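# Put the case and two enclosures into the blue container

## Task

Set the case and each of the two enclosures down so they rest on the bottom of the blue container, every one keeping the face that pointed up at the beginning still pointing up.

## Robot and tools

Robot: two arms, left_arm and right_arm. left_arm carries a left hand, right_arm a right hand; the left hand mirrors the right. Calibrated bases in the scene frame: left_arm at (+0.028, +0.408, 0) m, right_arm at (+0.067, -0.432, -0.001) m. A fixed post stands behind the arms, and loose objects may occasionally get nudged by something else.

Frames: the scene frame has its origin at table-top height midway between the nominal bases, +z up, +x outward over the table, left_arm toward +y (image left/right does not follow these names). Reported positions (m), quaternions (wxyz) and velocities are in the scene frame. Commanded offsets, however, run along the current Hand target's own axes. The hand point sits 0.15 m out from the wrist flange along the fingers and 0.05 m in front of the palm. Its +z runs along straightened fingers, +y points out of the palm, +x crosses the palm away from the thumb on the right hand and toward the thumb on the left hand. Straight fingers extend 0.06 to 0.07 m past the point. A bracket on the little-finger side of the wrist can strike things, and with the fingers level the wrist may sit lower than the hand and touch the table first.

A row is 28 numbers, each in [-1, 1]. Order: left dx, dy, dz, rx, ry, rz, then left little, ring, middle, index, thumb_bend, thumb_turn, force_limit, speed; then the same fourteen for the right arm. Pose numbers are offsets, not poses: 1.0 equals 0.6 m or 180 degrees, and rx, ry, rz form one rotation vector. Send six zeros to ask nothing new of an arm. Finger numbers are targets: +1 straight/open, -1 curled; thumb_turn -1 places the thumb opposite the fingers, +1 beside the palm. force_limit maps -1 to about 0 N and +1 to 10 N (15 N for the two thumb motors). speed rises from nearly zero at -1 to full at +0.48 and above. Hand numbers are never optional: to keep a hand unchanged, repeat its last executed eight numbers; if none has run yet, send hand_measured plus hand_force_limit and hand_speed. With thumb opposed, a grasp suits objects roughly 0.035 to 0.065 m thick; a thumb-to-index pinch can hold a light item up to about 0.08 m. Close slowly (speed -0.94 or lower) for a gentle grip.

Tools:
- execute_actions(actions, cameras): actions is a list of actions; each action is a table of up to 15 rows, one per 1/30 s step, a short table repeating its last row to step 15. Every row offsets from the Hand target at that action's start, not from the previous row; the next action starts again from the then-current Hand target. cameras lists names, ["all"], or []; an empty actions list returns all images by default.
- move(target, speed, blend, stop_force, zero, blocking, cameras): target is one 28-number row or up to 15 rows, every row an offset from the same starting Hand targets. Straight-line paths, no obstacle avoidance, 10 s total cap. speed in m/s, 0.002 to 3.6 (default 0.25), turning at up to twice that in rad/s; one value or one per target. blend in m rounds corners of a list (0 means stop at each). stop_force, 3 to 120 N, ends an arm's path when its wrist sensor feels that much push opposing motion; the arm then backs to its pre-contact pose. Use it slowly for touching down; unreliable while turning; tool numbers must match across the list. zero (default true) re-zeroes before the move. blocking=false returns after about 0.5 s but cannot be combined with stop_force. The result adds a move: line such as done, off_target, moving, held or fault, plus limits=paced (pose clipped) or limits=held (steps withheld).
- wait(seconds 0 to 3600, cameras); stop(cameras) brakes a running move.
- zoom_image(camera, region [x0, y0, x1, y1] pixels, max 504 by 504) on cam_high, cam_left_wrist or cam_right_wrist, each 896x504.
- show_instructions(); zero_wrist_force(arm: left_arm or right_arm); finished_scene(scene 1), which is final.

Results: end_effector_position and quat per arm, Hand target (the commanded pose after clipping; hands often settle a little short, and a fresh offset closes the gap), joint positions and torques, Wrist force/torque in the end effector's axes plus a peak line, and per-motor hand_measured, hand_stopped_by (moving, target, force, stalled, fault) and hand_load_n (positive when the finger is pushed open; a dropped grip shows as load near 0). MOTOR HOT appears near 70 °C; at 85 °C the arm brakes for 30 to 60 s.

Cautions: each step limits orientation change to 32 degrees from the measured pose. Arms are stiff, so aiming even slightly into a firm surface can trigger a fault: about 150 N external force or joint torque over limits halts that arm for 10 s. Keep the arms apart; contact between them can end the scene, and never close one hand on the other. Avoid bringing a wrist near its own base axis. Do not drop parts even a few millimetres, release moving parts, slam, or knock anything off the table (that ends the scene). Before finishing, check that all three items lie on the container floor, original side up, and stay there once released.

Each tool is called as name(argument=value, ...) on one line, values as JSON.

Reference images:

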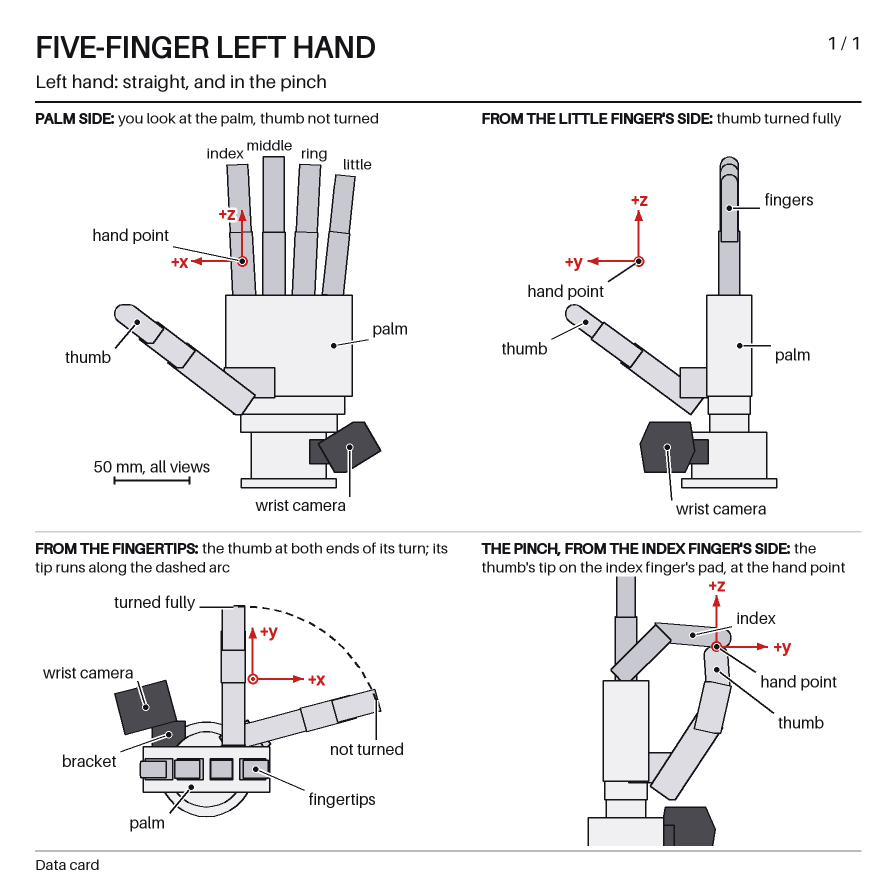

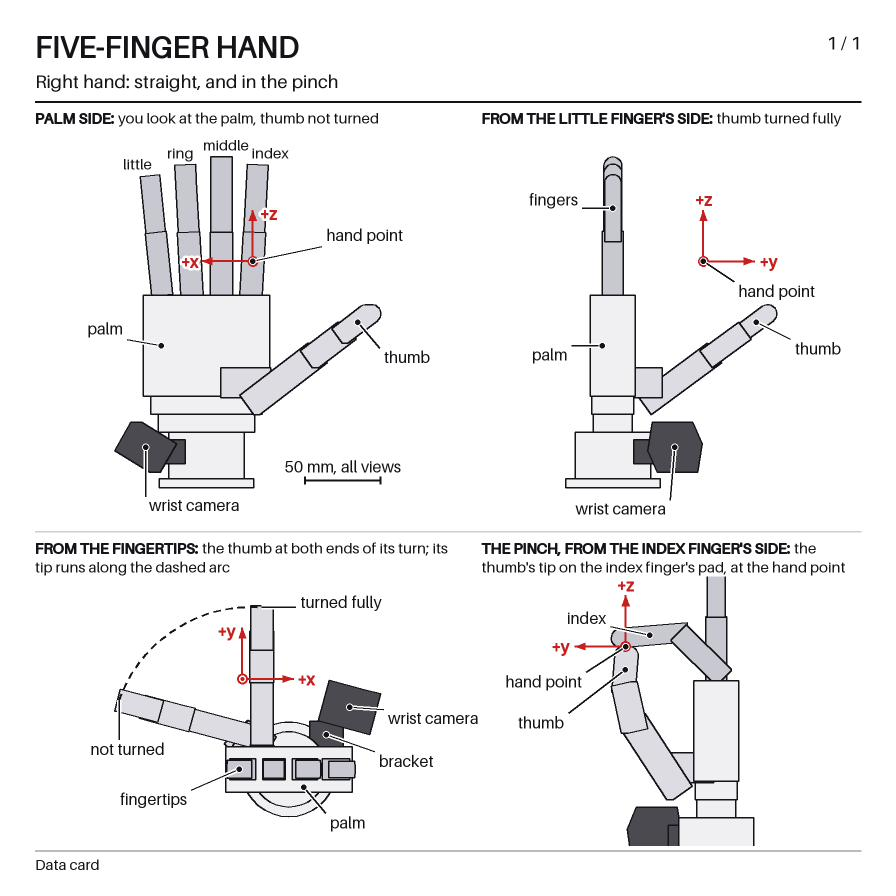

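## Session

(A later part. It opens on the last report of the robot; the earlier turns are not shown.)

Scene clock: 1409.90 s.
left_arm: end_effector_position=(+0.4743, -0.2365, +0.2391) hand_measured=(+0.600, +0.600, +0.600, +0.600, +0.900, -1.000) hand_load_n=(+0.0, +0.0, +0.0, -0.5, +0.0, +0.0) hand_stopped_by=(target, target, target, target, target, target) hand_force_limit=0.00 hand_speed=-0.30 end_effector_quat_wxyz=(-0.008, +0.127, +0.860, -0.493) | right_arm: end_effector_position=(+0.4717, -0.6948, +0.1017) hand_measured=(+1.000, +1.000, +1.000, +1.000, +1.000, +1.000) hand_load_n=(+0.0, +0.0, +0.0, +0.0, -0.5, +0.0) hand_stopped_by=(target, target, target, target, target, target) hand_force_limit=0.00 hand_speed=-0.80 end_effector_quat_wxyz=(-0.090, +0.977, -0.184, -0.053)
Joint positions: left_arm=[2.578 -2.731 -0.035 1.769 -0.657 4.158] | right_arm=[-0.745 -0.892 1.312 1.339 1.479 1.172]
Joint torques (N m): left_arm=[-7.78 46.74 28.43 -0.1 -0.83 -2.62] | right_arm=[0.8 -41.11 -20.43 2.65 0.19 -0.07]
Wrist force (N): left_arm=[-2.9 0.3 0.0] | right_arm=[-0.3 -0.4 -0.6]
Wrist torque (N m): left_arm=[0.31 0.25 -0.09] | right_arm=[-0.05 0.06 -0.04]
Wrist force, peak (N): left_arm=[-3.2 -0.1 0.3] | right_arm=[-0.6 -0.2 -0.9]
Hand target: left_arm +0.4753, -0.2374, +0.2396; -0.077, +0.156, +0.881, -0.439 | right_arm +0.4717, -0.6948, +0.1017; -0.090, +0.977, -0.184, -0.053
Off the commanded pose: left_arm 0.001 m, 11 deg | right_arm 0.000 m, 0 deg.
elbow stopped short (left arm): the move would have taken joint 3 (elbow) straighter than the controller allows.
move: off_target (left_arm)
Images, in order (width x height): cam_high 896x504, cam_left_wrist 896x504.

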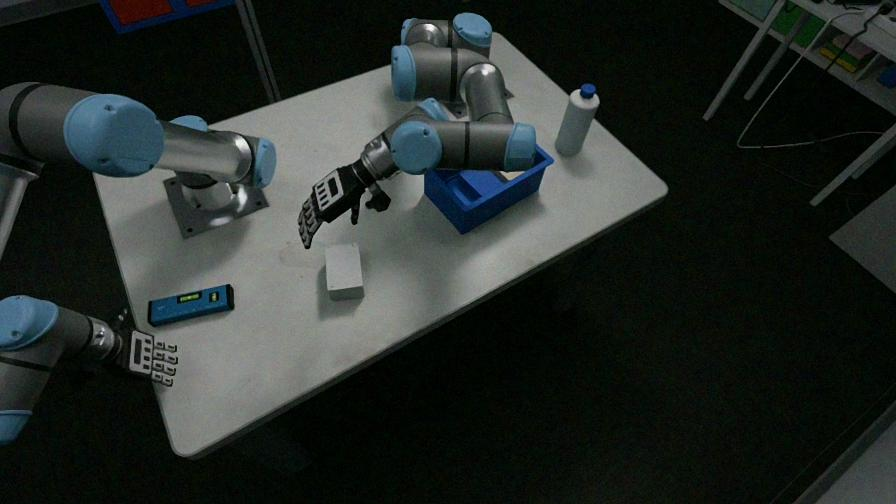

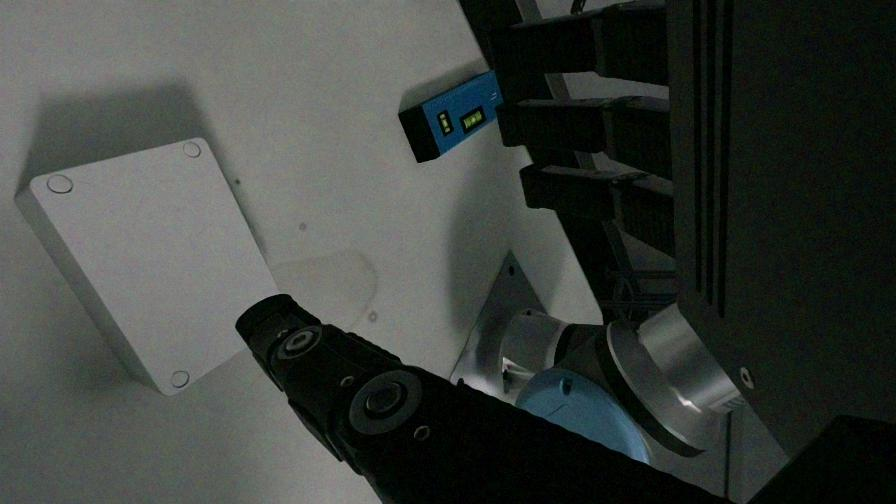

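move(target=[0.3075,0.1065,-0.6402,0,-0.1197,-0.0903, 0.6,0.6,0.6,0.6,0.9,-1,0.0,-0.3, 0,0,0,0,0,0, 1,1,1,1,1,1,0,-0.8], speed=0.3, cameras=["cam_left_wrist","cam_high"])

Scene clock: 1468.27 s.
left_arm: end_effector_position=(+0.4199, +0.1500, +0.4198) hand_measured=(+0.600, +0.600, +0.600, +0.600, +0.900, -1.000) hand_load_n=(+0.0, +0.0, +0.0, +0.0, +0.0, +0.0) hand_stopped_by=(target, target, target, target, target, target) hand_force_limit=0.00 hand_speed=-0.30 end_effector_quat_wxyz=(+0.028, -0.054, +0.893, -0.445) | right_arm: end_effector_position=(+0.4717, -0.6948, +0.1017) hand_measured=(+1.000, +1.000, +1.000, +1.000, +1.000, +1.000) hand_load_n=(+0.0, +0.0, -0.5, +0.0, +0.0, +0.0) hand_stopped_by=(target, target, target, target, target, target) hand_force_limit=0.00 hand_speed=-0.80 end_effector_quat_wxyz=(-0.090, +0.977, -0.184, -0.053)
Joint positions: left_arm=[3.241 -1.81 -1.215 1.48 -0.646 4.683] | right_arm=[-0.745 -0.892 1.312 1.339 1.479 1.172]
Joint torques (N m): left_arm=[6.61 36.12 9.82 -3.32 3.48 2.56] | right_arm=[0.86 -41.49 -19.56 2.68 0.21 -0.15]
Wrist force (N): left_arm=[-2.7 -0.1 0.0] | right_arm=[-0.2 -0.3 -0.7]
Wrist torque (N m): left_arm=[0.25 0.25 -0.27] | right_arm=[-0.02 0.04 -0.03]
Wrist force, peak (N): left_arm=[-3.1 0.4 1.1] | right_arm=[-0.1 -0.1 -1.0]
Hand target: left_arm +0.4199, +0.1501, +0.4198; +0.028, -0.054, +0.893, -0.445 | right_arm +0.4717, -0.6948, +0.1017; -0.090, +0.977, -0.184, -0.053
Off the commanded pose: left_arm 0.000 m, 0 deg | right_arm 0.000 m, 0 deg.
move: done
Images, in order (width x height): cam_high 896x504, cam_left_wrist 896x504.

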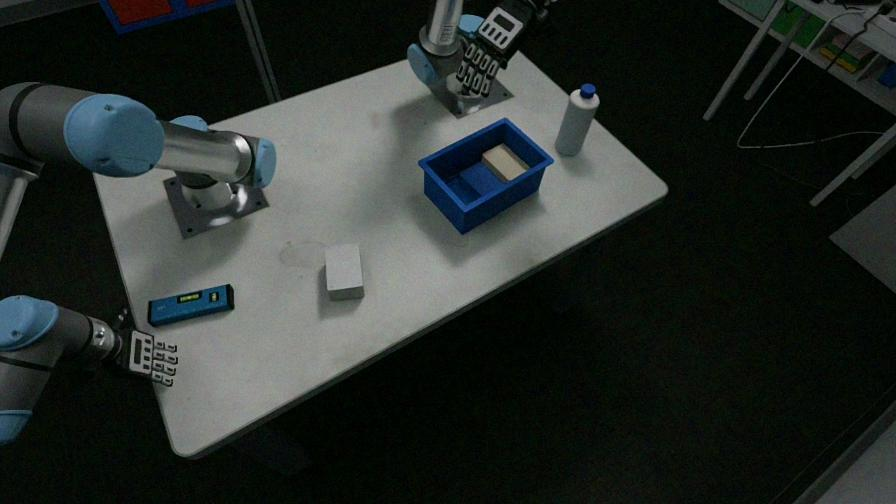

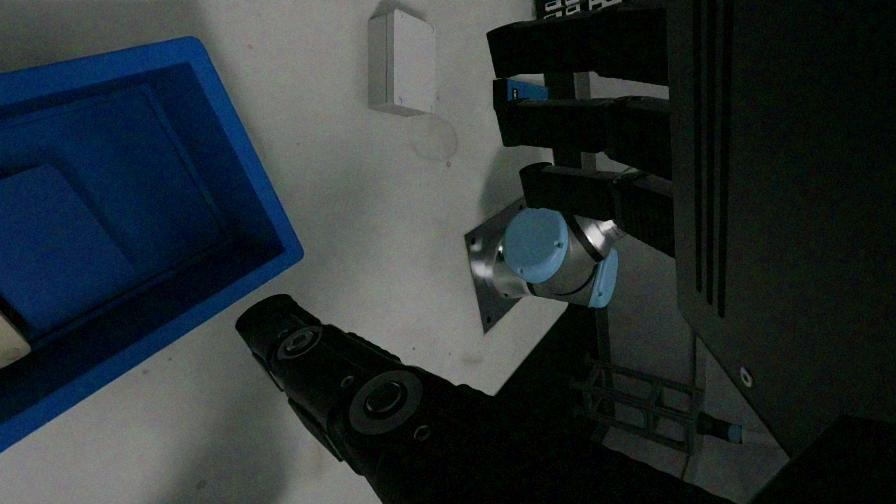

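zoom_image(camera="cam_left_wrist", region=[0, 20, 310, 330])

Scaled by 1.626.

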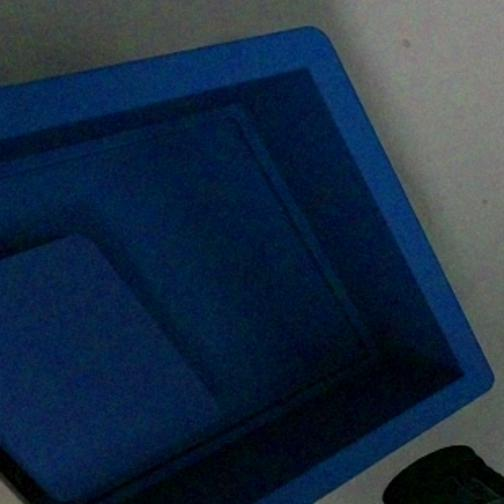

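move(target=[[-0.1548,0.2347,-0.3665,0,-0.1552,-0.1171, 0.6,0.6,0.6,0.6,0.9,-1,0.0,-0.3, 0,0,0,0,0,0, 1,1,1,1,1,1,0,-0.8],[-0.0058,0.4885,-0.703,0,-0.3103,-0.2341, 0.6,0.6,0.6,0.6,0.9,-1,0.0,-0.3, 0,0,0,0,0,0, 1,1,1,1,1,1,0,-0.8]], speed=0.3, blend=[0.1,0], cameras=["cam_high","cam_right_wrist"])

Scene clock: 1482.33 s.
left_arm: end_effector_position=(+0.3611, +0.6598, +0.4397) hand_measured=(+0.600, +0.600, +0.600, +0.600, +0.900, -1.000) hand_load_n=(+0.0, +0.0, +0.0, +0.0, +0.0, +0.0) hand_stopped_by=(target, target, target, target, target, target) hand_force_limit=0.00 hand_speed=-0.30 end_effector_quat_wxyz=(+0.278, -0.557, +0.701, -0.350) | right_arm: end_effector_position=(+0.4717, -0.6948, +0.1017) hand_measured=(+1.000, +1.000, +1.000, +1.000, +1.000, +1.000) hand_load_n=(+0.0, +0.0, +0.0, +0.0, +0.0, +0.0) hand_stopped_by=(target, target, target, target, target, target) hand_force_limit=0.00 hand_speed=-0.80 end_effector_quat_wxyz=(-0.090, +0.977, -0.184, -0.053)
Joint positions: left_arm=[4.565 -1.69 -1.344 1.35 -0.65 4.853] | right_arm=[-0.745 -0.892 1.312 1.339 1.479 1.172]
Joint torques (N m): left_arm=[6.1 12.57 28.66 -3.54 3.54 2.46] | right_arm=[0.83 -40.87 -20.03 2.68 0.21 -0.08]
Wrist force (N): left_arm=[-2.5 0.1 0.1] | right_arm=[-0.2 0.0 -0.4]
Wrist torque (N m): left_arm=[0.27 0.25 -0.29] | right_arm=[0.01 0.05 -0.02]
Wrist force, peak (N): left_arm=[-3.6 0.7 -0.4] | right_arm=[-0.4 -0.2 -0.9]
Hand target: left_arm +0.3610, +0.6600, +0.4397; +0.278, -0.557, +0.701, -0.350 | right_arm +0.4717, -0.6948, +0.1017; -0.090, +0.977, -0.184, -0.053
Off the commanded pose: left_arm 0.000 m, 0 deg | right_arm 0.000 m, 0 deg.
move: done

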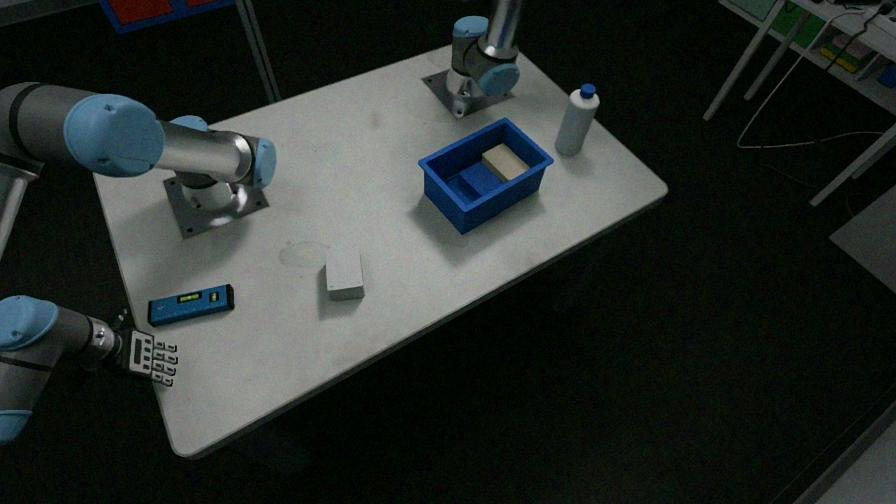

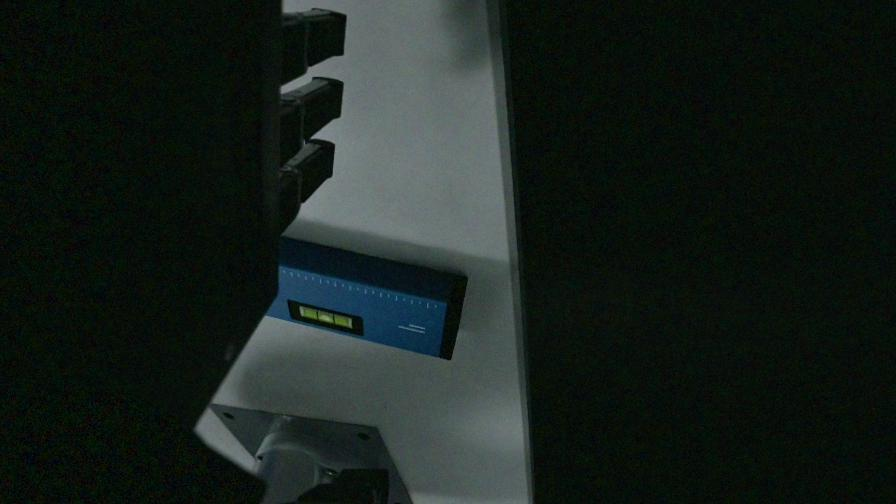

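move(target=[[0,0,0,0,0,0, 0.6,0.6,0.6,0.6,0.9,-1,0.0,-0.3, -0.0457,-0.052,-0.3257,0,0,0, 0.6,0.6,0.6,0.6,0.9,-1,0,-0.3],[0,0,0,0,0,0, 0.6,0.6,0.6,0.6,0.9,-1,0.0,-0.3, -0.2937,-0.7353,-0.094,0.2429,0.0363,-0.0265, 0.6,0.6,0.6,0.6,0.9,-1,0,-0.3]], speed=0.3, blend=[0.05,0], cameras=["cam_high","cam_right_wrist"])

zoom_image(camera="cam_right_wrist", region=[392, 0, 896, 504])

Scene clock: 1508.07 s.
left_arm: end_effector_position=(+0.3610, +0.6600, +0.4397) hand_measured=(+0.600, +0.600, +0.600, +0.600, +0.900, -1.000) hand_load_n=(+0.0, +0.0, +0.0, +0.0, +0.0, +0.0) hand_stopped_by=(target, target, target, target, target, target) hand_force_limit=0.00 hand_speed=-0.30 end_effector_quat_wxyz=(+0.278, -0.557, +0.701, -0.350) | right_arm: end_effector_position=(+0.4753, -0.2399, +0.2498) hand_measured=(+0.600, +0.600, +0.600, +0.600, +0.900, -1.000) hand_load_n=(+0.0, +0.0, +0.0, +0.0, +0.0, +0.0) hand_stopped_by=(target, target, target, target, target, target) hand_force_limit=0.00 hand_speed=-0.30 end_effector_quat_wxyz=(-0.439, +0.882, -0.155, +0.077)
Joint positions: left_arm=[4.565 -1.69 -1.343 1.35 -0.65 4.853] | right_arm=[-0.266 -1.37 1.684 1.171 0.65 1.679]
Joint torques (N m): left_arm=[6.6 13.01 29.03 -3.5 3.44 2.41] | right_arm=[14.3 -35.69 -31.07 0.91 0.72 1.94]
Wrist force (N): left_arm=[-2.8 0.1 0.1] | right_arm=[-0.4 -0.5 0.2]
Wrist torque (N m): left_arm=[0.27 0.30 -0.31] | right_arm=[-0.21 -0.05 -0.33]
Wrist force, peak (N): left_arm=[-3.0 -0.4 0.2] | right_arm=[-0.3 0.2 -1.9]
Hand target: left_arm +0.3610, +0.6600, +0.4397; +0.278, -0.557, +0.701, -0.350 | right_arm +0.4753, -0.2399, +0.2498; -0.439, +0.882, -0.156, +0.077
Off the commanded pose: left_arm 0.000 m, 0 deg | right_arm 0.000 m, 0 deg.
move: done

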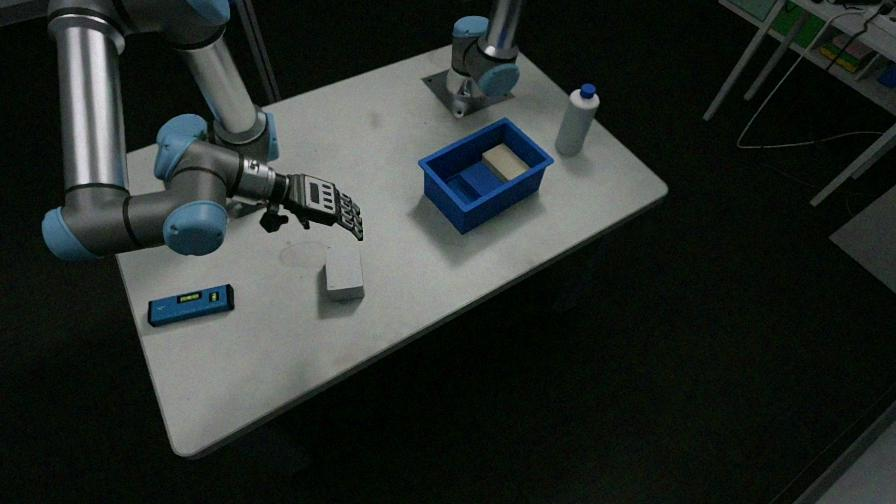

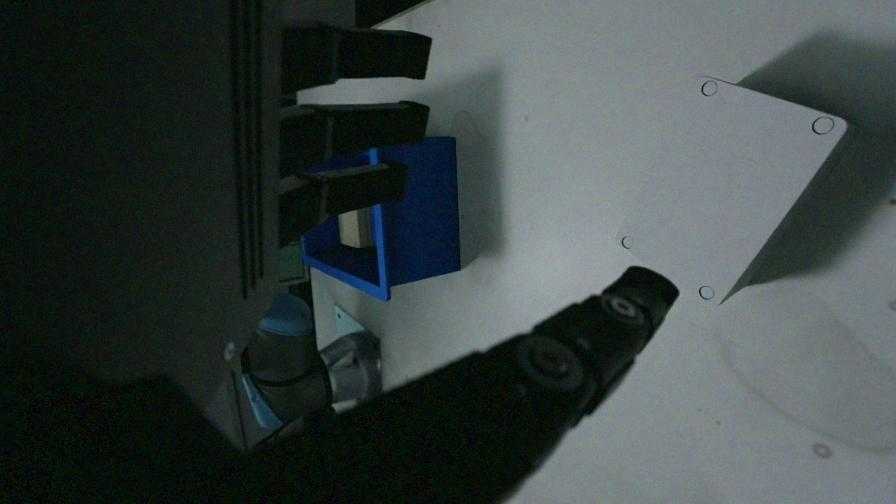

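Scaled by 1.000.

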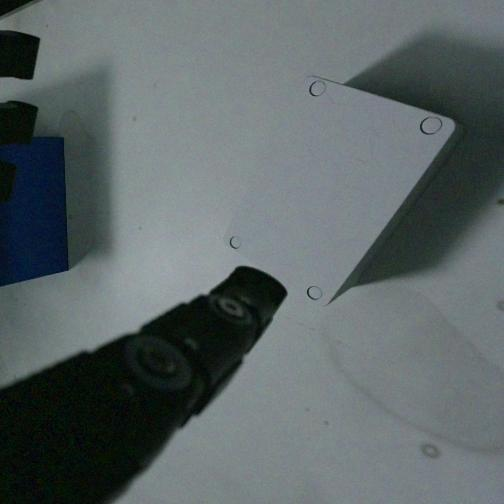

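move(target=[0,0,0,0,0,0, 0.6,0.6,0.6,0.6,0.9,-1,0.0,-0.3, 0,0.1596,0.1204,0,0,0, 0.6,0.6,0.6,0.6,0.9,-1,0,-0.3], speed=0.2, cameras=["cam_high","cam_right_wrist"])

zoom_image(camera="cam_right_wrist", region=[392, 0, 896, 504])

Scene clock: 1538.67 s.
left_arm: end_effector_position=(+0.3610, +0.6600, +0.4397) hand_measured=(+0.600, +0.600, +0.600, +0.600, +0.900, -1.000) hand_load_n=(+0.0, +0.0, +0.0, -0.5, +0.0, +0.0) hand_stopped_by=(target, target, target, target, target, target) hand_force_limit=0.00 hand_speed=-0.30 end_effector_quat_wxyz=(+0.278, -0.557, +0.701, -0.350) | right_arm: end_effector_position=(+0.4752, -0.2400, +0.1300) hand_measured=(+0.600, +0.600, +0.600, +0.600, +0.900, -1.000) hand_load_n=(+0.0, +0.0, +0.0, +0.0, +0.0, +0.0) hand_stopped_by=(target, target, target, target, target, target) hand_force_limit=0.00 hand_speed=-0.30 end_effector_quat_wxyz=(-0.439, +0.882, -0.156, +0.077)
Joint positions: left_arm=[4.565 -1.69 -1.343 1.35 -0.65 4.853] | right_arm=[-0.266 -1.241 1.857 0.869 0.65 1.679]
Joint torques (N m): left_arm=[6.61 12.58 28.7 -3.43 3.33 2.5] | right_arm=[14.27 -22.02 -1.19 0.9 -3.47 1.88]
Wrist force (N): left_arm=[-2.4 0.3 0.1] | right_arm=[-0.4 -0.6 0.3]
Wrist torque (N m): left_arm=[0.29 0.22 -0.29] | right_arm=[-0.26 -0.08 -0.34]
Wrist force, peak (N): left_arm=[-2.9 0.0 0.6] | right_arm=[-0.4 -1.5 -0.5]
Hand target: left_arm +0.3610, +0.6600, +0.4397; +0.278, -0.557, +0.701, -0.350 | right_arm +0.4752, -0.2400, +0.1299; -0.439, +0.882, -0.156, +0.077
Off the commanded pose: left_arm 0.000 m, 0 deg | right_arm 0.000 m, 0 deg.
move: done

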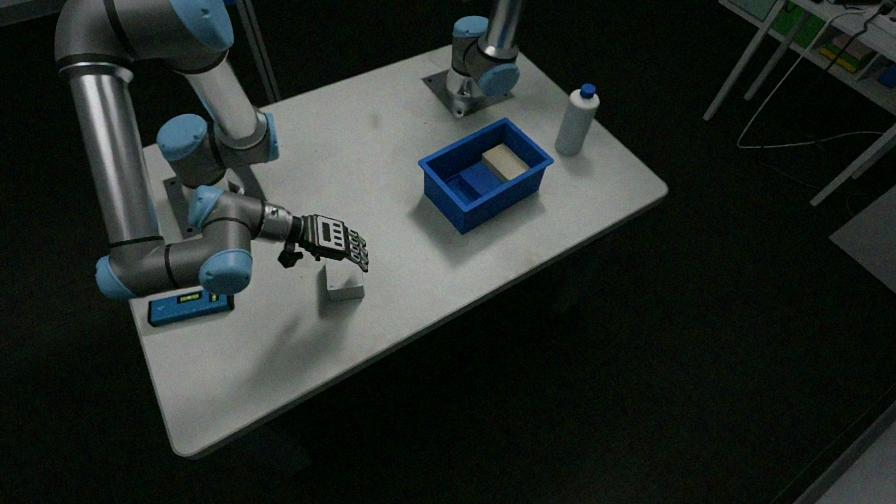

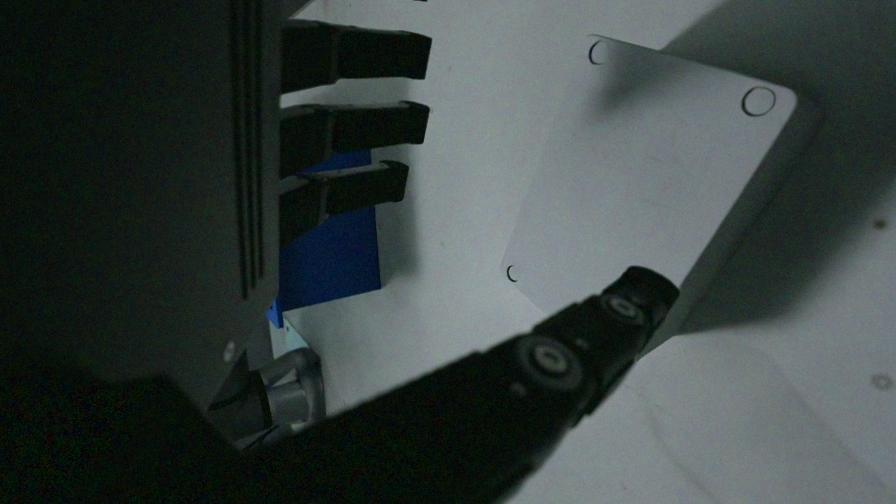

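Scaled by 1.000.

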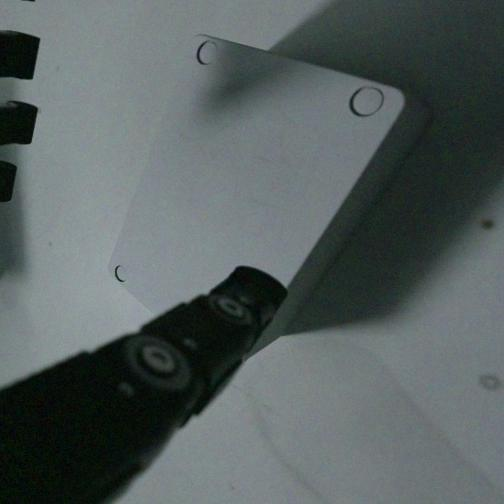

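move(target=[0,0,0,0,0,0, 0.6,0.6,0.6,0.6,0.9,-1,0.0,-0.3, 0,0.006,-0.008,0,0.0053,0.0040, 0.6,0.6,0.6,0.6,0.9,-1,0,-0.3], speed=0.1, cameras=[])

move(target=[0,0,0,0,0,0, 0.6,0.6,0.6,0.6,0.9,-1,0.0,-0.3, 0,0.0725,0.0547,0,0,0, 0.6,0.6,0.6,0.6,0.9,-1,0,-0.3], speed=0.03, stop_force=4, cameras=["cam_high","cam_right_wrist"])

zoom_image(camera="cam_right_wrist", region=[392, 0, 896, 504])

Scene clock: 1585.50 s.
left_arm: end_effector_position=(+0.3610, +0.6600, +0.4397) hand_measured=(+0.600, +0.600, +0.600, +0.600, +0.900, -1.000) hand_load_n=(+0.0, +0.0, +0.0, +0.0, +0.0, +0.0) hand_stopped_by=(target, target, target, target, target, target) hand_force_limit=0.00 hand_speed=-0.30 end_effector_quat_wxyz=(+0.278, -0.557, +0.701, -0.350) | right_arm: end_effector_position=(+0.4732, -0.2456, +0.1299) hand_measured=(+0.600, +0.600, +0.600, +0.600, +0.900, -1.000) hand_load_n=(+0.0, +0.0, +0.0, +0.0, +0.0, +0.0) hand_stopped_by=(target, target, target, target, target, target) hand_force_limit=0.00 hand_speed=-0.30 end_effector_quat_wxyz=(-0.438, +0.880, -0.165, +0.082)
Joint positions: left_arm=[4.565 -1.69 -1.343 1.35 -0.65 4.853] | right_arm=[-0.284 -1.254 1.874 0.861 0.651 1.684]
Joint torques (N m): left_arm=[6.66 12.83 28.46 -3.4 3.2 2.45] | right_arm=[-13.04 -37.55 -1.58 0.84 0.74 1.79]
Wrist force (N): left_arm=[-2.4 -0.2 0.2] | right_arm=[-0.5 -0.7 -0.1]
Wrist torque (N m): left_arm=[0.23 0.23 -0.27] | right_arm=[-0.22 -0.05 -0.34]
Wrist force, peak (N): left_arm=[-3.0 -0.3 0.2] | right_arm=[0.0 -1.1 -0.2]
Hand target: left_arm +0.3610, +0.6600, +0.4397; +0.278, -0.557, +0.701, -0.350 | right_arm +0.4732, -0.2457, +0.1299; -0.438, +0.880, -0.165, +0.082
Off the commanded pose: left_arm 0.000 m, 0 deg | right_arm 0.000 m, 0 deg.
move: done

Scene clock: 1588.37 s.
left_arm: end_effector_position=(+0.3610, +0.6600, +0.4397) hand_measured=(+0.600, +0.600, +0.600, +0.600, +0.900, -1.000) hand_load_n=(+0.0, +0.0, +0.0, +0.0, +0.0, +0.0) hand_stopped_by=(target, target, target, target, target, target) hand_force_limit=0.00 hand_speed=-0.30 end_effector_quat_wxyz=(+0.278, -0.557, +0.701, -0.350) | right_arm: end_effector_position=(+0.4732, -0.2458, +0.0754) hand_measured=(+0.600, +0.600, +0.600, +0.600, +0.900, -1.000) hand_load_n=(+0.0, +0.0, +0.0, +0.0, -0.5, +0.0) hand_stopped_by=(target, target, target, target, target, target) hand_force_limit=0.00 hand_speed=-0.30 end_effector_quat_wxyz=(-0.438, +0.880, -0.165, +0.082)
Joint positions: left_arm=[4.565 -1.69 -1.343 1.35 -0.65 4.853] | right_arm=[-0.284 -1.168 1.926 0.723 0.651 1.683]
Joint torques (N m): left_arm=[6.51 12.82 28.17 -3.4 3.14 2.37] | right_arm=[7.29 -21.46 1.1 0.95 -2.16 1.95]
Wrist force (N): left_arm=[-2.6 0.1 0.2] | right_arm=[-0.2 -0.6 0.3]
Wrist torque (N m): left_arm=[0.26 0.27 -0.29] | right_arm=[-0.25 -0.10 -0.25]
Wrist force, peak (N): left_arm=[-3.0 -0.1 0.3] | right_arm=[-0.4 -1.0 0.2]
Hand target: left_arm +0.3610, +0.6600, +0.4397; +0.278, -0.557, +0.701, -0.350 | right_arm +0.4731, -0.2457, +0.0754; -0.438, +0.880, -0.165, +0.082
Off the commanded pose: left_arm 0.000 m, 0 deg | right_arm 0.000 m, 0 deg.
move: done

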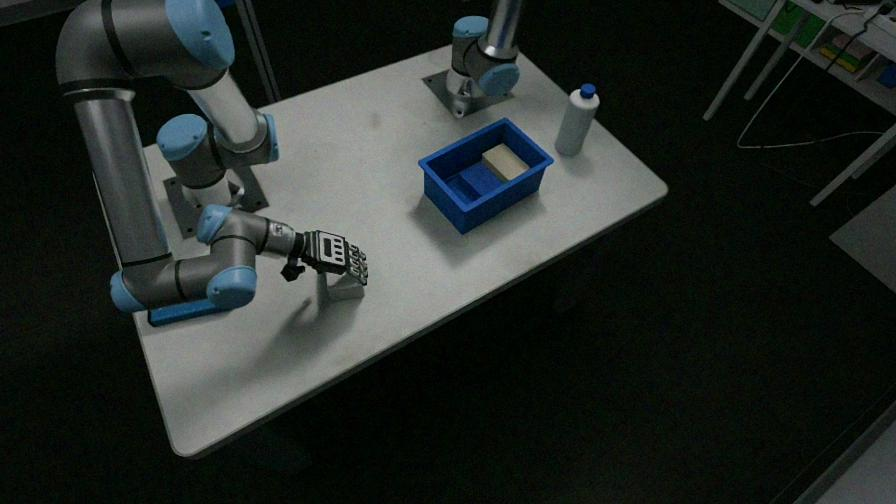

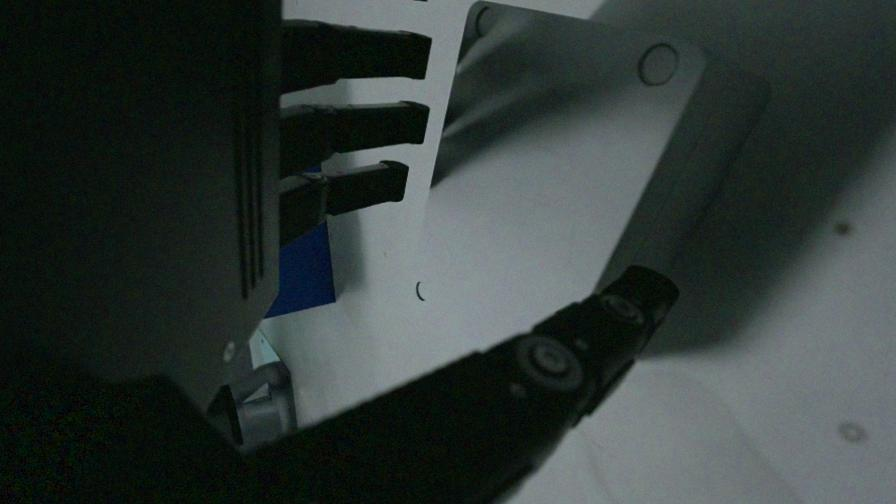

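Scaled by 1.000.

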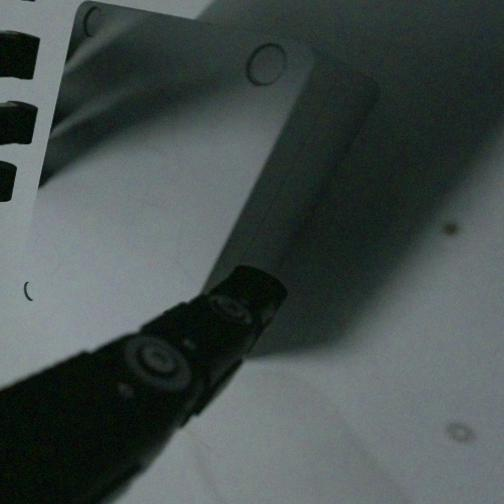

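execute_actions(actions=[[[0,0,0,0,0,0, 0.6,0.6,0.6,0.6,0.9,-1,0.0,-0.3, 0,0,0,0,0,0, 0.6,0.6,-0.2,-0.2,0.9,-1,-0.2,-0.85]]], cameras=["cam_right_wrist"])

zoom_image(camera="cam_right_wrist", region=[392, 0, 896, 504])

Scene clock: 1602.13 s.
left_arm: end_effector_position=(+0.3610, +0.6600, +0.4397) hand_measured=(+0.600, +0.600, +0.600, +0.600, +0.900, -1.000) hand_load_n=(+0.0, +0.0, +0.0, +0.0, +0.0, +0.0) hand_stopped_by=(target, target, target, target, target, target) hand_force_limit=0.00 hand_speed=-0.30 end_effector_quat_wxyz=(+0.278, -0.557, +0.701, -0.350) | right_arm: end_effector_position=(+0.4731, -0.2457, +0.0754) hand_measured=(+0.600, +0.600, +0.436, -0.200, +0.900, -1.000) hand_load_n=(+0.0, +0.0, +2.5, +0.0, +0.0, +0.0) hand_stopped_by=(target, target, force, target, target, target) hand_force_limit=-0.20 hand_speed=-0.85 end_effector_quat_wxyz=(-0.438, +0.880, -0.165, +0.082)
Joint positions: left_arm=[4.565 -1.69 -1.343 1.35 -0.65 4.853] | right_arm=[-0.284 -1.168 1.926 0.723 0.651 1.683]
Joint torques (N m): left_arm=[6.34 12.83 27.98 -3.38 3.04 2.31] | right_arm=[12.59 -22.65 0.63 1.07 1.79 1.78]
Wrist force (N): left_arm=[-2.4 -0.3 0.2] | right_arm=[0.4 -7.8 -2.7]
Wrist torque (N m): left_arm=[0.21 0.25 -0.28] | right_arm=[-0.36 -0.08 -0.39]
Wrist force, peak (N): left_arm=[-3.1 -0.3 0.2] | right_arm=[0.4 -7.8 -2.7]
Hand target: left_arm +0.3610, +0.6600, +0.4397; +0.278, -0.557, +0.701, -0.350 | right_arm +0.4731, -0.2457, +0.0754; -0.438, +0.880, -0.165, +0.082
Off the commanded pose: left_arm 0.000 m, 0 deg | right_arm 0.000 m, 0 deg.

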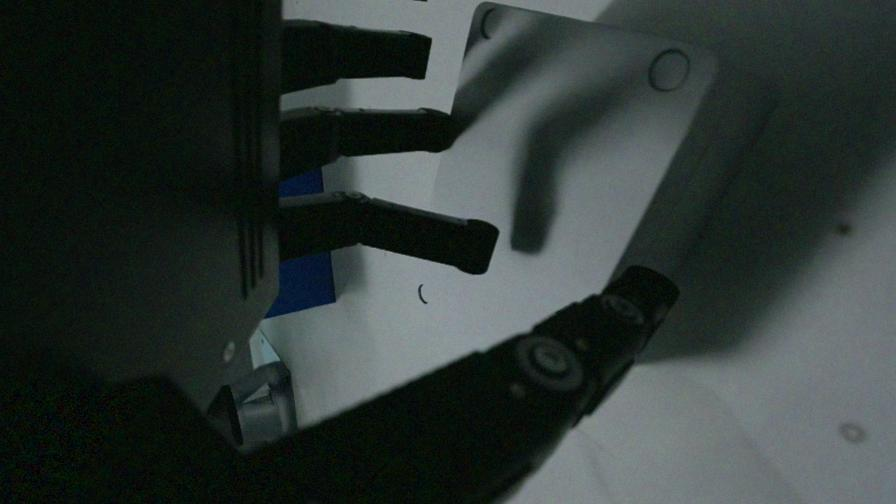

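Scaled by 1.000.

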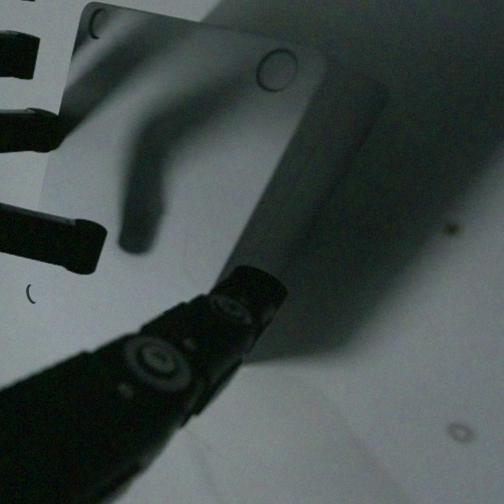

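execute_actions(actions=[[[0,0,0,0,0,0, 0.6,0.6,0.6,0.6,0.9,-1,0.0,-0.3, 0,0,0,0,0,0, 0.6,0.6,0.6,0.6,0.9,-1,-0.2,-0.5]]], cameras=[])

move(target=[0,0,0,0,0,0, 0.6,0.6,0.6,0.6,0.9,-1,0.0,-0.3, 0,0.0532,0.0401,0,0,0, 0.6,0.6,0.6,0.6,0.9,-1,-0.2,-0.5], speed=0.008, stop_force=2.5, cameras=["cam_right_wrist"])

Scene clock: 1612.20 s.
left_arm: end_effector_position=(+0.3610, +0.6600, +0.4397) hand_measured=(+0.600, +0.600, +0.600, +0.600, +0.900, -1.000) hand_load_n=(+0.0, +0.0, -0.5, +0.0, +0.0, +0.0) hand_stopped_by=(target, target, target, target, target, target) hand_force_limit=0.00 hand_speed=-0.30 end_effector_quat_wxyz=(+0.278, -0.557, +0.701, -0.350) | right_arm: end_effector_position=(+0.4731, -0.2457, +0.0754) hand_measured=(+0.600, +0.600, +0.600, +0.600, +0.900, -1.000) hand_load_n=(+0.0, +0.0, +0.0, +0.0, +0.0, +0.0) hand_stopped_by=(target, target, target, target, target, target) hand_force_limit=-0.20 hand_speed=-0.50 end_effector_quat_wxyz=(-0.438, +0.880, -0.165, +0.082)
Joint positions: left_arm=[4.565 -1.69 -1.343 1.35 -0.65 4.853] | right_arm=[-0.284 -1.168 1.926 0.723 0.651 1.683]
Joint torques (N m): left_arm=[6.38 13.25 27.83 -3.36 2.92 2.26] | right_arm=[12.01 -24.42 -0.59 1.48 -3.17 1.72]
Wrist force (N): left_arm=[-3.0 0.0 0.3] | right_arm=[-0.3 -0.7 0.2]
Wrist torque (N m): left_arm=[0.24 0.34 -0.32] | right_arm=[-0.26 -0.10 -0.25]
Wrist force, peak (N): left_arm=[-3.0 0.0 0.3] | right_arm=[0.2 -7.8 -2.8]
Hand target: left_arm +0.3610, +0.6600, +0.4397; +0.278, -0.557, +0.701, -0.350 | right_arm +0.4731, -0.2457, +0.0754; -0.438, +0.880, -0.165, +0.082
Off the commanded pose: left_arm 0.000 m, 0 deg | right_arm 0.000 m, 0 deg.

stop_force must be a number from 3 to 120 (N); nothing of the call was run

move(target=[0,0,0,0,0,0, 0.6,0.6,0.6,0.6,0.9,-1,0.0,-0.3, 0,0.0532,0.0401,0,0,0, 0.6,0.6,0.6,0.6,0.9,-1,-0.2,-0.5], speed=0.008, stop_force=3, cameras=["cam_right_wrist"])

Scene clock: 1620.80 s.
left_arm: end_effector_position=(+0.3610, +0.6600, +0.4397) hand_measured=(+0.600, +0.600, +0.600, +0.600, +0.900, -1.000) hand_load_n=(+0.0, -0.5, +0.0, -0.5, +0.0, +0.0) hand_stopped_by=(target, target, target, target, target, target) hand_force_limit=0.00 hand_speed=-0.30 end_effector_quat_wxyz=(+0.278, -0.557, +0.701, -0.350) | right_arm: end_effector_position=(+0.4731, -0.2458, +0.0448) hand_measured=(+0.600, +0.600, +0.600, +0.600, +0.900, -1.000) hand_load_n=(+0.0, +0.0, +0.0, +0.5, +0.0, +0.0) hand_stopped_by=(target, target, target, target, target, target) hand_force_limit=-0.20 hand_speed=-0.50 end_effector_quat_wxyz=(-0.438, +0.880, -0.165, +0.082)
Joint positions: left_arm=[4.565 -1.69 -1.343 1.35 -0.65 4.853] | right_arm=[-0.284 -1.113 1.947 0.648 0.651 1.683]
Joint torques (N m): left_arm=[6.05 13.78 28.01 -3.23 2.62 2.26] | right_arm=[-10.79 -40.52 -25.71 3.46 0.82 -1.09]
Wrist force (N): left_arm=[-2.6 0.0 0.3] | right_arm=[-0.5 -0.9 0.5]
Wrist torque (N m): left_arm=[0.22 0.28 -0.29] | right_arm=[-0.27 -0.08 -0.25]
Wrist force, peak (N): left_arm=[-3.0 0.2 0.2] | right_arm=[-0.1 -4.7 -0.1]
Hand target: left_arm +0.3610, +0.6600, +0.4397; +0.278, -0.557, +0.701, -0.350 | right_arm +0.4731, -0.2458, +0.0448; -0.438, +0.880, -0.165, +0.082 (not the last commanded pose)
Off the commanded pose: left_arm 0.000 m, 0 deg | right_arm 0.009 m, 0 deg.
move: contact (right_arm)

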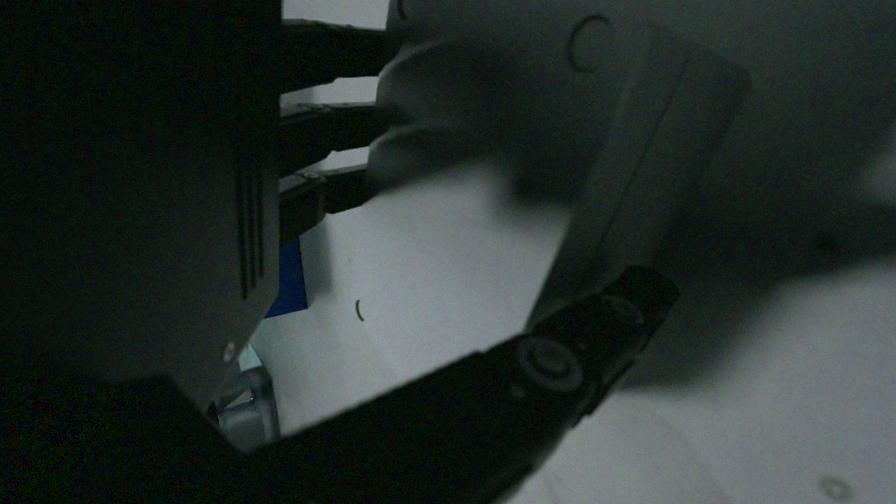

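move(target=[0,0,0,0,0,0, 0.6,0.6,0.6,0.6,0.9,-1,0.0,-0.3, 0,-0.0346,-0.0261,0,0,0, 0.6,0.6,0.6,0.6,0.9,-1,-0.2,-0.5], speed=0.05, cameras=[])

move(target=[0,0,0,0,0,0, 0.6,0.6,0.6,0.6,0.9,-1,0.0,-0.3, 0,-0.006,0.008,0,0,0, 0.6,0.6,0.6,0.6,1,-1,-0.2,-0.5], speed=0.03, cameras=["cam_right_wrist"])

zoom_image(camera="cam_right_wrist", region=[392, 0, 896, 504])

Scene clock: 1700.90 s.
left_arm: end_effector_position=(+0.3610, +0.6600, +0.4397) hand_measured=(+0.600, +0.600, +0.600, +0.600, +0.900, -1.000) hand_load_n=(+0.0, +0.0, +0.0, +0.0, +0.0, +0.0) hand_stopped_by=(target, target, target, target, target, target) hand_force_limit=0.00 hand_speed=-0.30 end_effector_quat_wxyz=(+0.278, -0.557, +0.701, -0.350) | right_arm: end_effector_position=(+0.4731, -0.2457, +0.0707) hand_measured=(+0.600, +0.600, +0.600, +0.600, +0.900, -1.000) hand_load_n=(+0.0, +0.0, +0.0, +0.0, +0.0, +0.0) hand_stopped_by=(target, target, target, target, target, target) hand_force_limit=-0.20 hand_speed=-0.50 end_effector_quat_wxyz=(-0.438, +0.880, -0.165, +0.082)
Joint positions: left_arm=[4.565 -1.69 -1.343 1.35 -0.65 4.853] | right_arm=[-0.284 -1.159 1.929 0.712 0.651 1.683]
Joint torques (N m): left_arm=[6.35 13.12 27.4 -3.28 2.6 2.15] | right_arm=[3.1 -38.35 -26.92 3.7 -0.21 -1.75]
Wrist force (N): left_arm=[-2.5 0.1 0.3] | right_arm=[-0.6 -0.8 -0.2]
Wrist torque (N m): left_arm=[0.26 0.25 -0.29] | right_arm=[-0.25 -0.03 -0.32]
Wrist force, peak (N): left_arm=[-3.0 0.0 0.4] | right_arm=[-0.4 -1.7 0.3]
Hand target: left_arm +0.3610, +0.6600, +0.4397; +0.278, -0.557, +0.701, -0.350 | right_arm +0.4731, -0.2457, +0.0708; -0.438, +0.880, -0.165, +0.082
Off the commanded pose: left_arm 0.000 m, 0 deg | right_arm 0.000 m, 0 deg.
move: done

Scene clock: 1701.60 s.
left_arm: end_effector_position=(+0.3610, +0.6600, +0.4397) hand_measured=(+0.600, +0.600, +0.600, +0.600, +0.900, -1.000) hand_load_n=(+0.0, +0.0, +0.0, +0.0, +0.0, +0.0) hand_stopped_by=(target, target, target, target, target, target) hand_force_limit=0.00 hand_speed=-0.30 end_effector_quat_wxyz=(+0.278, -0.557, +0.701, -0.350) | right_arm: end_effector_position=(+0.4753, -0.2402, +0.0708) hand_measured=(+0.600, +0.600, +0.600, +0.600, +1.000, -1.000) hand_load_n=(+0.0, +0.0, +0.0, +0.0, +0.0, +0.0) hand_stopped_by=(target, target, target, target, target, target) hand_force_limit=-0.20 hand_speed=-0.50 end_effector_quat_wxyz=(-0.438, +0.880, -0.165, +0.082)
Joint positions: left_arm=[4.565 -1.69 -1.343 1.35 -0.65 4.853] | right_arm=[-0.268 -1.159 1.921 0.698 0.652 1.711]
Joint torques (N m): left_arm=[6.21 13.05 27.75 -3.29 2.6 2.18] | right_arm=[13.73 -22.05 -27.7 0.89 0.74 1.96]
Wrist force (N): left_arm=[-2.6 -0.2 0.0] | right_arm=[-0.1 -0.7 0.1]
Wrist torque (N m): left_arm=[0.23 0.26 -0.29] | right_arm=[-0.24 -0.11 -0.33]
Wrist force, peak (N): left_arm=[-2.9 -0.1 0.2] | right_arm=[-0.6 -0.7 -0.2]
Hand target: left_arm +0.3610, +0.6600, +0.4397; +0.278, -0.557, +0.701, -0.350 | right_arm +0.4753, -0.2401, +0.0708; -0.438, +0.880, -0.165, +0.082
Off the commanded pose: left_arm 0.000 m, 0 deg | right_arm 0.000 m, 0 deg.
move: done

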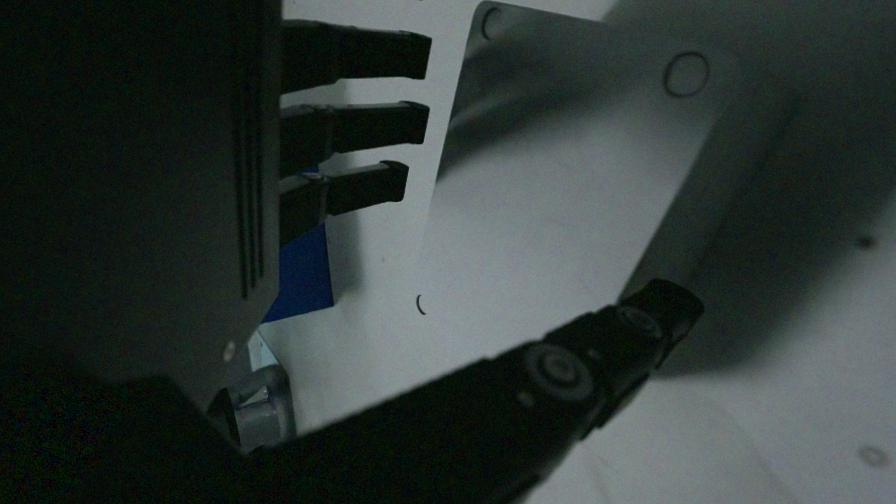

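Scaled by 1.000.

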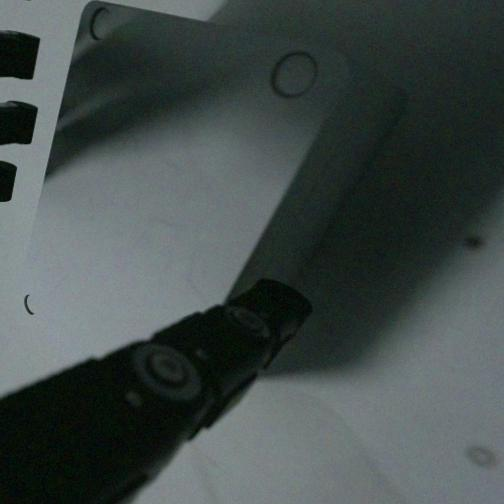

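execute_actions(actions=[[[0,0,0,0,0,0, 0.6,0.6,0.6,0.6,0.9,-1,0.0,-0.3, 0,0,0,0,0,0, 0.6,0.6,0.0,0.0,1,-1,-0.2,-0.85]]], cameras=["cam_right_wrist"])

zoom_image(camera="cam_right_wrist", region=[250, 0, 754, 504])

Scene clock: 1712.50 s.
left_arm: end_effector_position=(+0.3610, +0.6600, +0.4397) hand_measured=(+0.600, +0.600, +0.600, +0.600, +0.900, -1.000) hand_load_n=(+0.0, +0.0, +0.0, +0.0, +0.0, +0.0) hand_stopped_by=(target, target, target, target, target, target) hand_force_limit=0.00 hand_speed=-0.30 end_effector_quat_wxyz=(+0.278, -0.557, +0.701, -0.350) | right_arm: end_effector_position=(+0.4753, -0.2401, +0.0708) hand_measured=(+0.600, +0.600, +0.270, +0.256, +1.000, -1.000) hand_load_n=(+0.0, +0.0, +4.5, +6.5, +1.5, +0.0) hand_stopped_by=(target, target, force, force, target, target) hand_force_limit=-0.20 hand_speed=-0.85 end_effector_quat_wxyz=(-0.438, +0.880, -0.165, +0.082)
Joint positions: left_arm=[4.565 -1.69 -1.343 1.35 -0.65 4.853] | right_arm=[-0.267 -1.159 1.92 0.698 0.652 1.711]
Joint torques (N m): left_arm=[5.87 12.83 27.39 -3.24 2.49 2.12] | right_arm=[12.32 -24.41 -25.85 1.13 0.72 1.72]
Wrist force (N): left_arm=[-2.8 0.0 0.0] | right_arm=[-0.6 -2.1 -0.6]
Wrist torque (N m): left_arm=[0.24 0.30 -0.30] | right_arm=[-0.32 -0.04 -0.35]
Wrist force, peak (N): left_arm=[-3.0 -0.1 0.1] | right_arm=[-0.3 -3.3 0.7]
Hand target: left_arm +0.3610, +0.6600, +0.4397; +0.278, -0.557, +0.701, -0.350 | right_arm +0.4753, -0.2401, +0.0708; -0.438, +0.880, -0.165, +0.082
Off the commanded pose: left_arm 0.000 m, 0 deg | right_arm 0.000 m, 0 deg.

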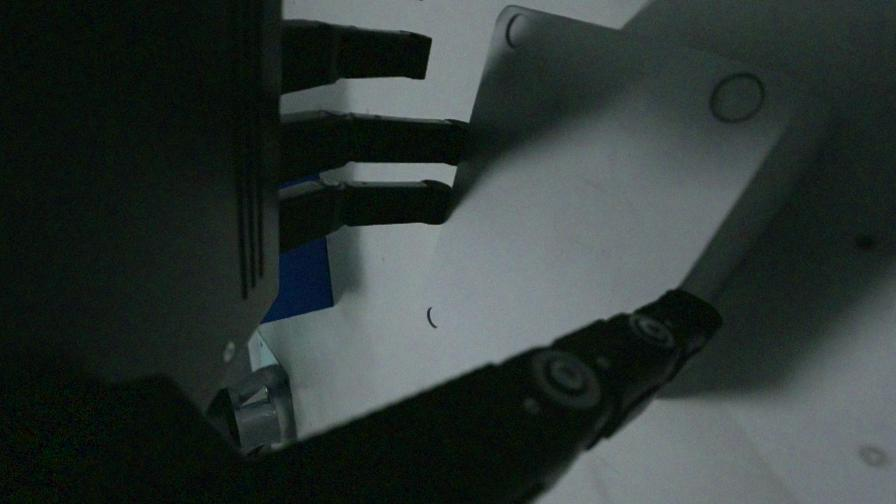

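Scaled by 1.000.

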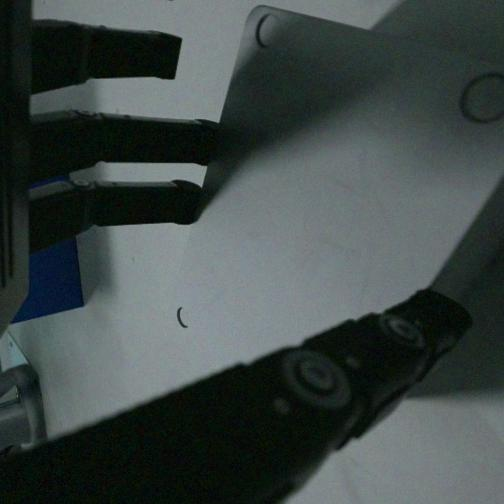

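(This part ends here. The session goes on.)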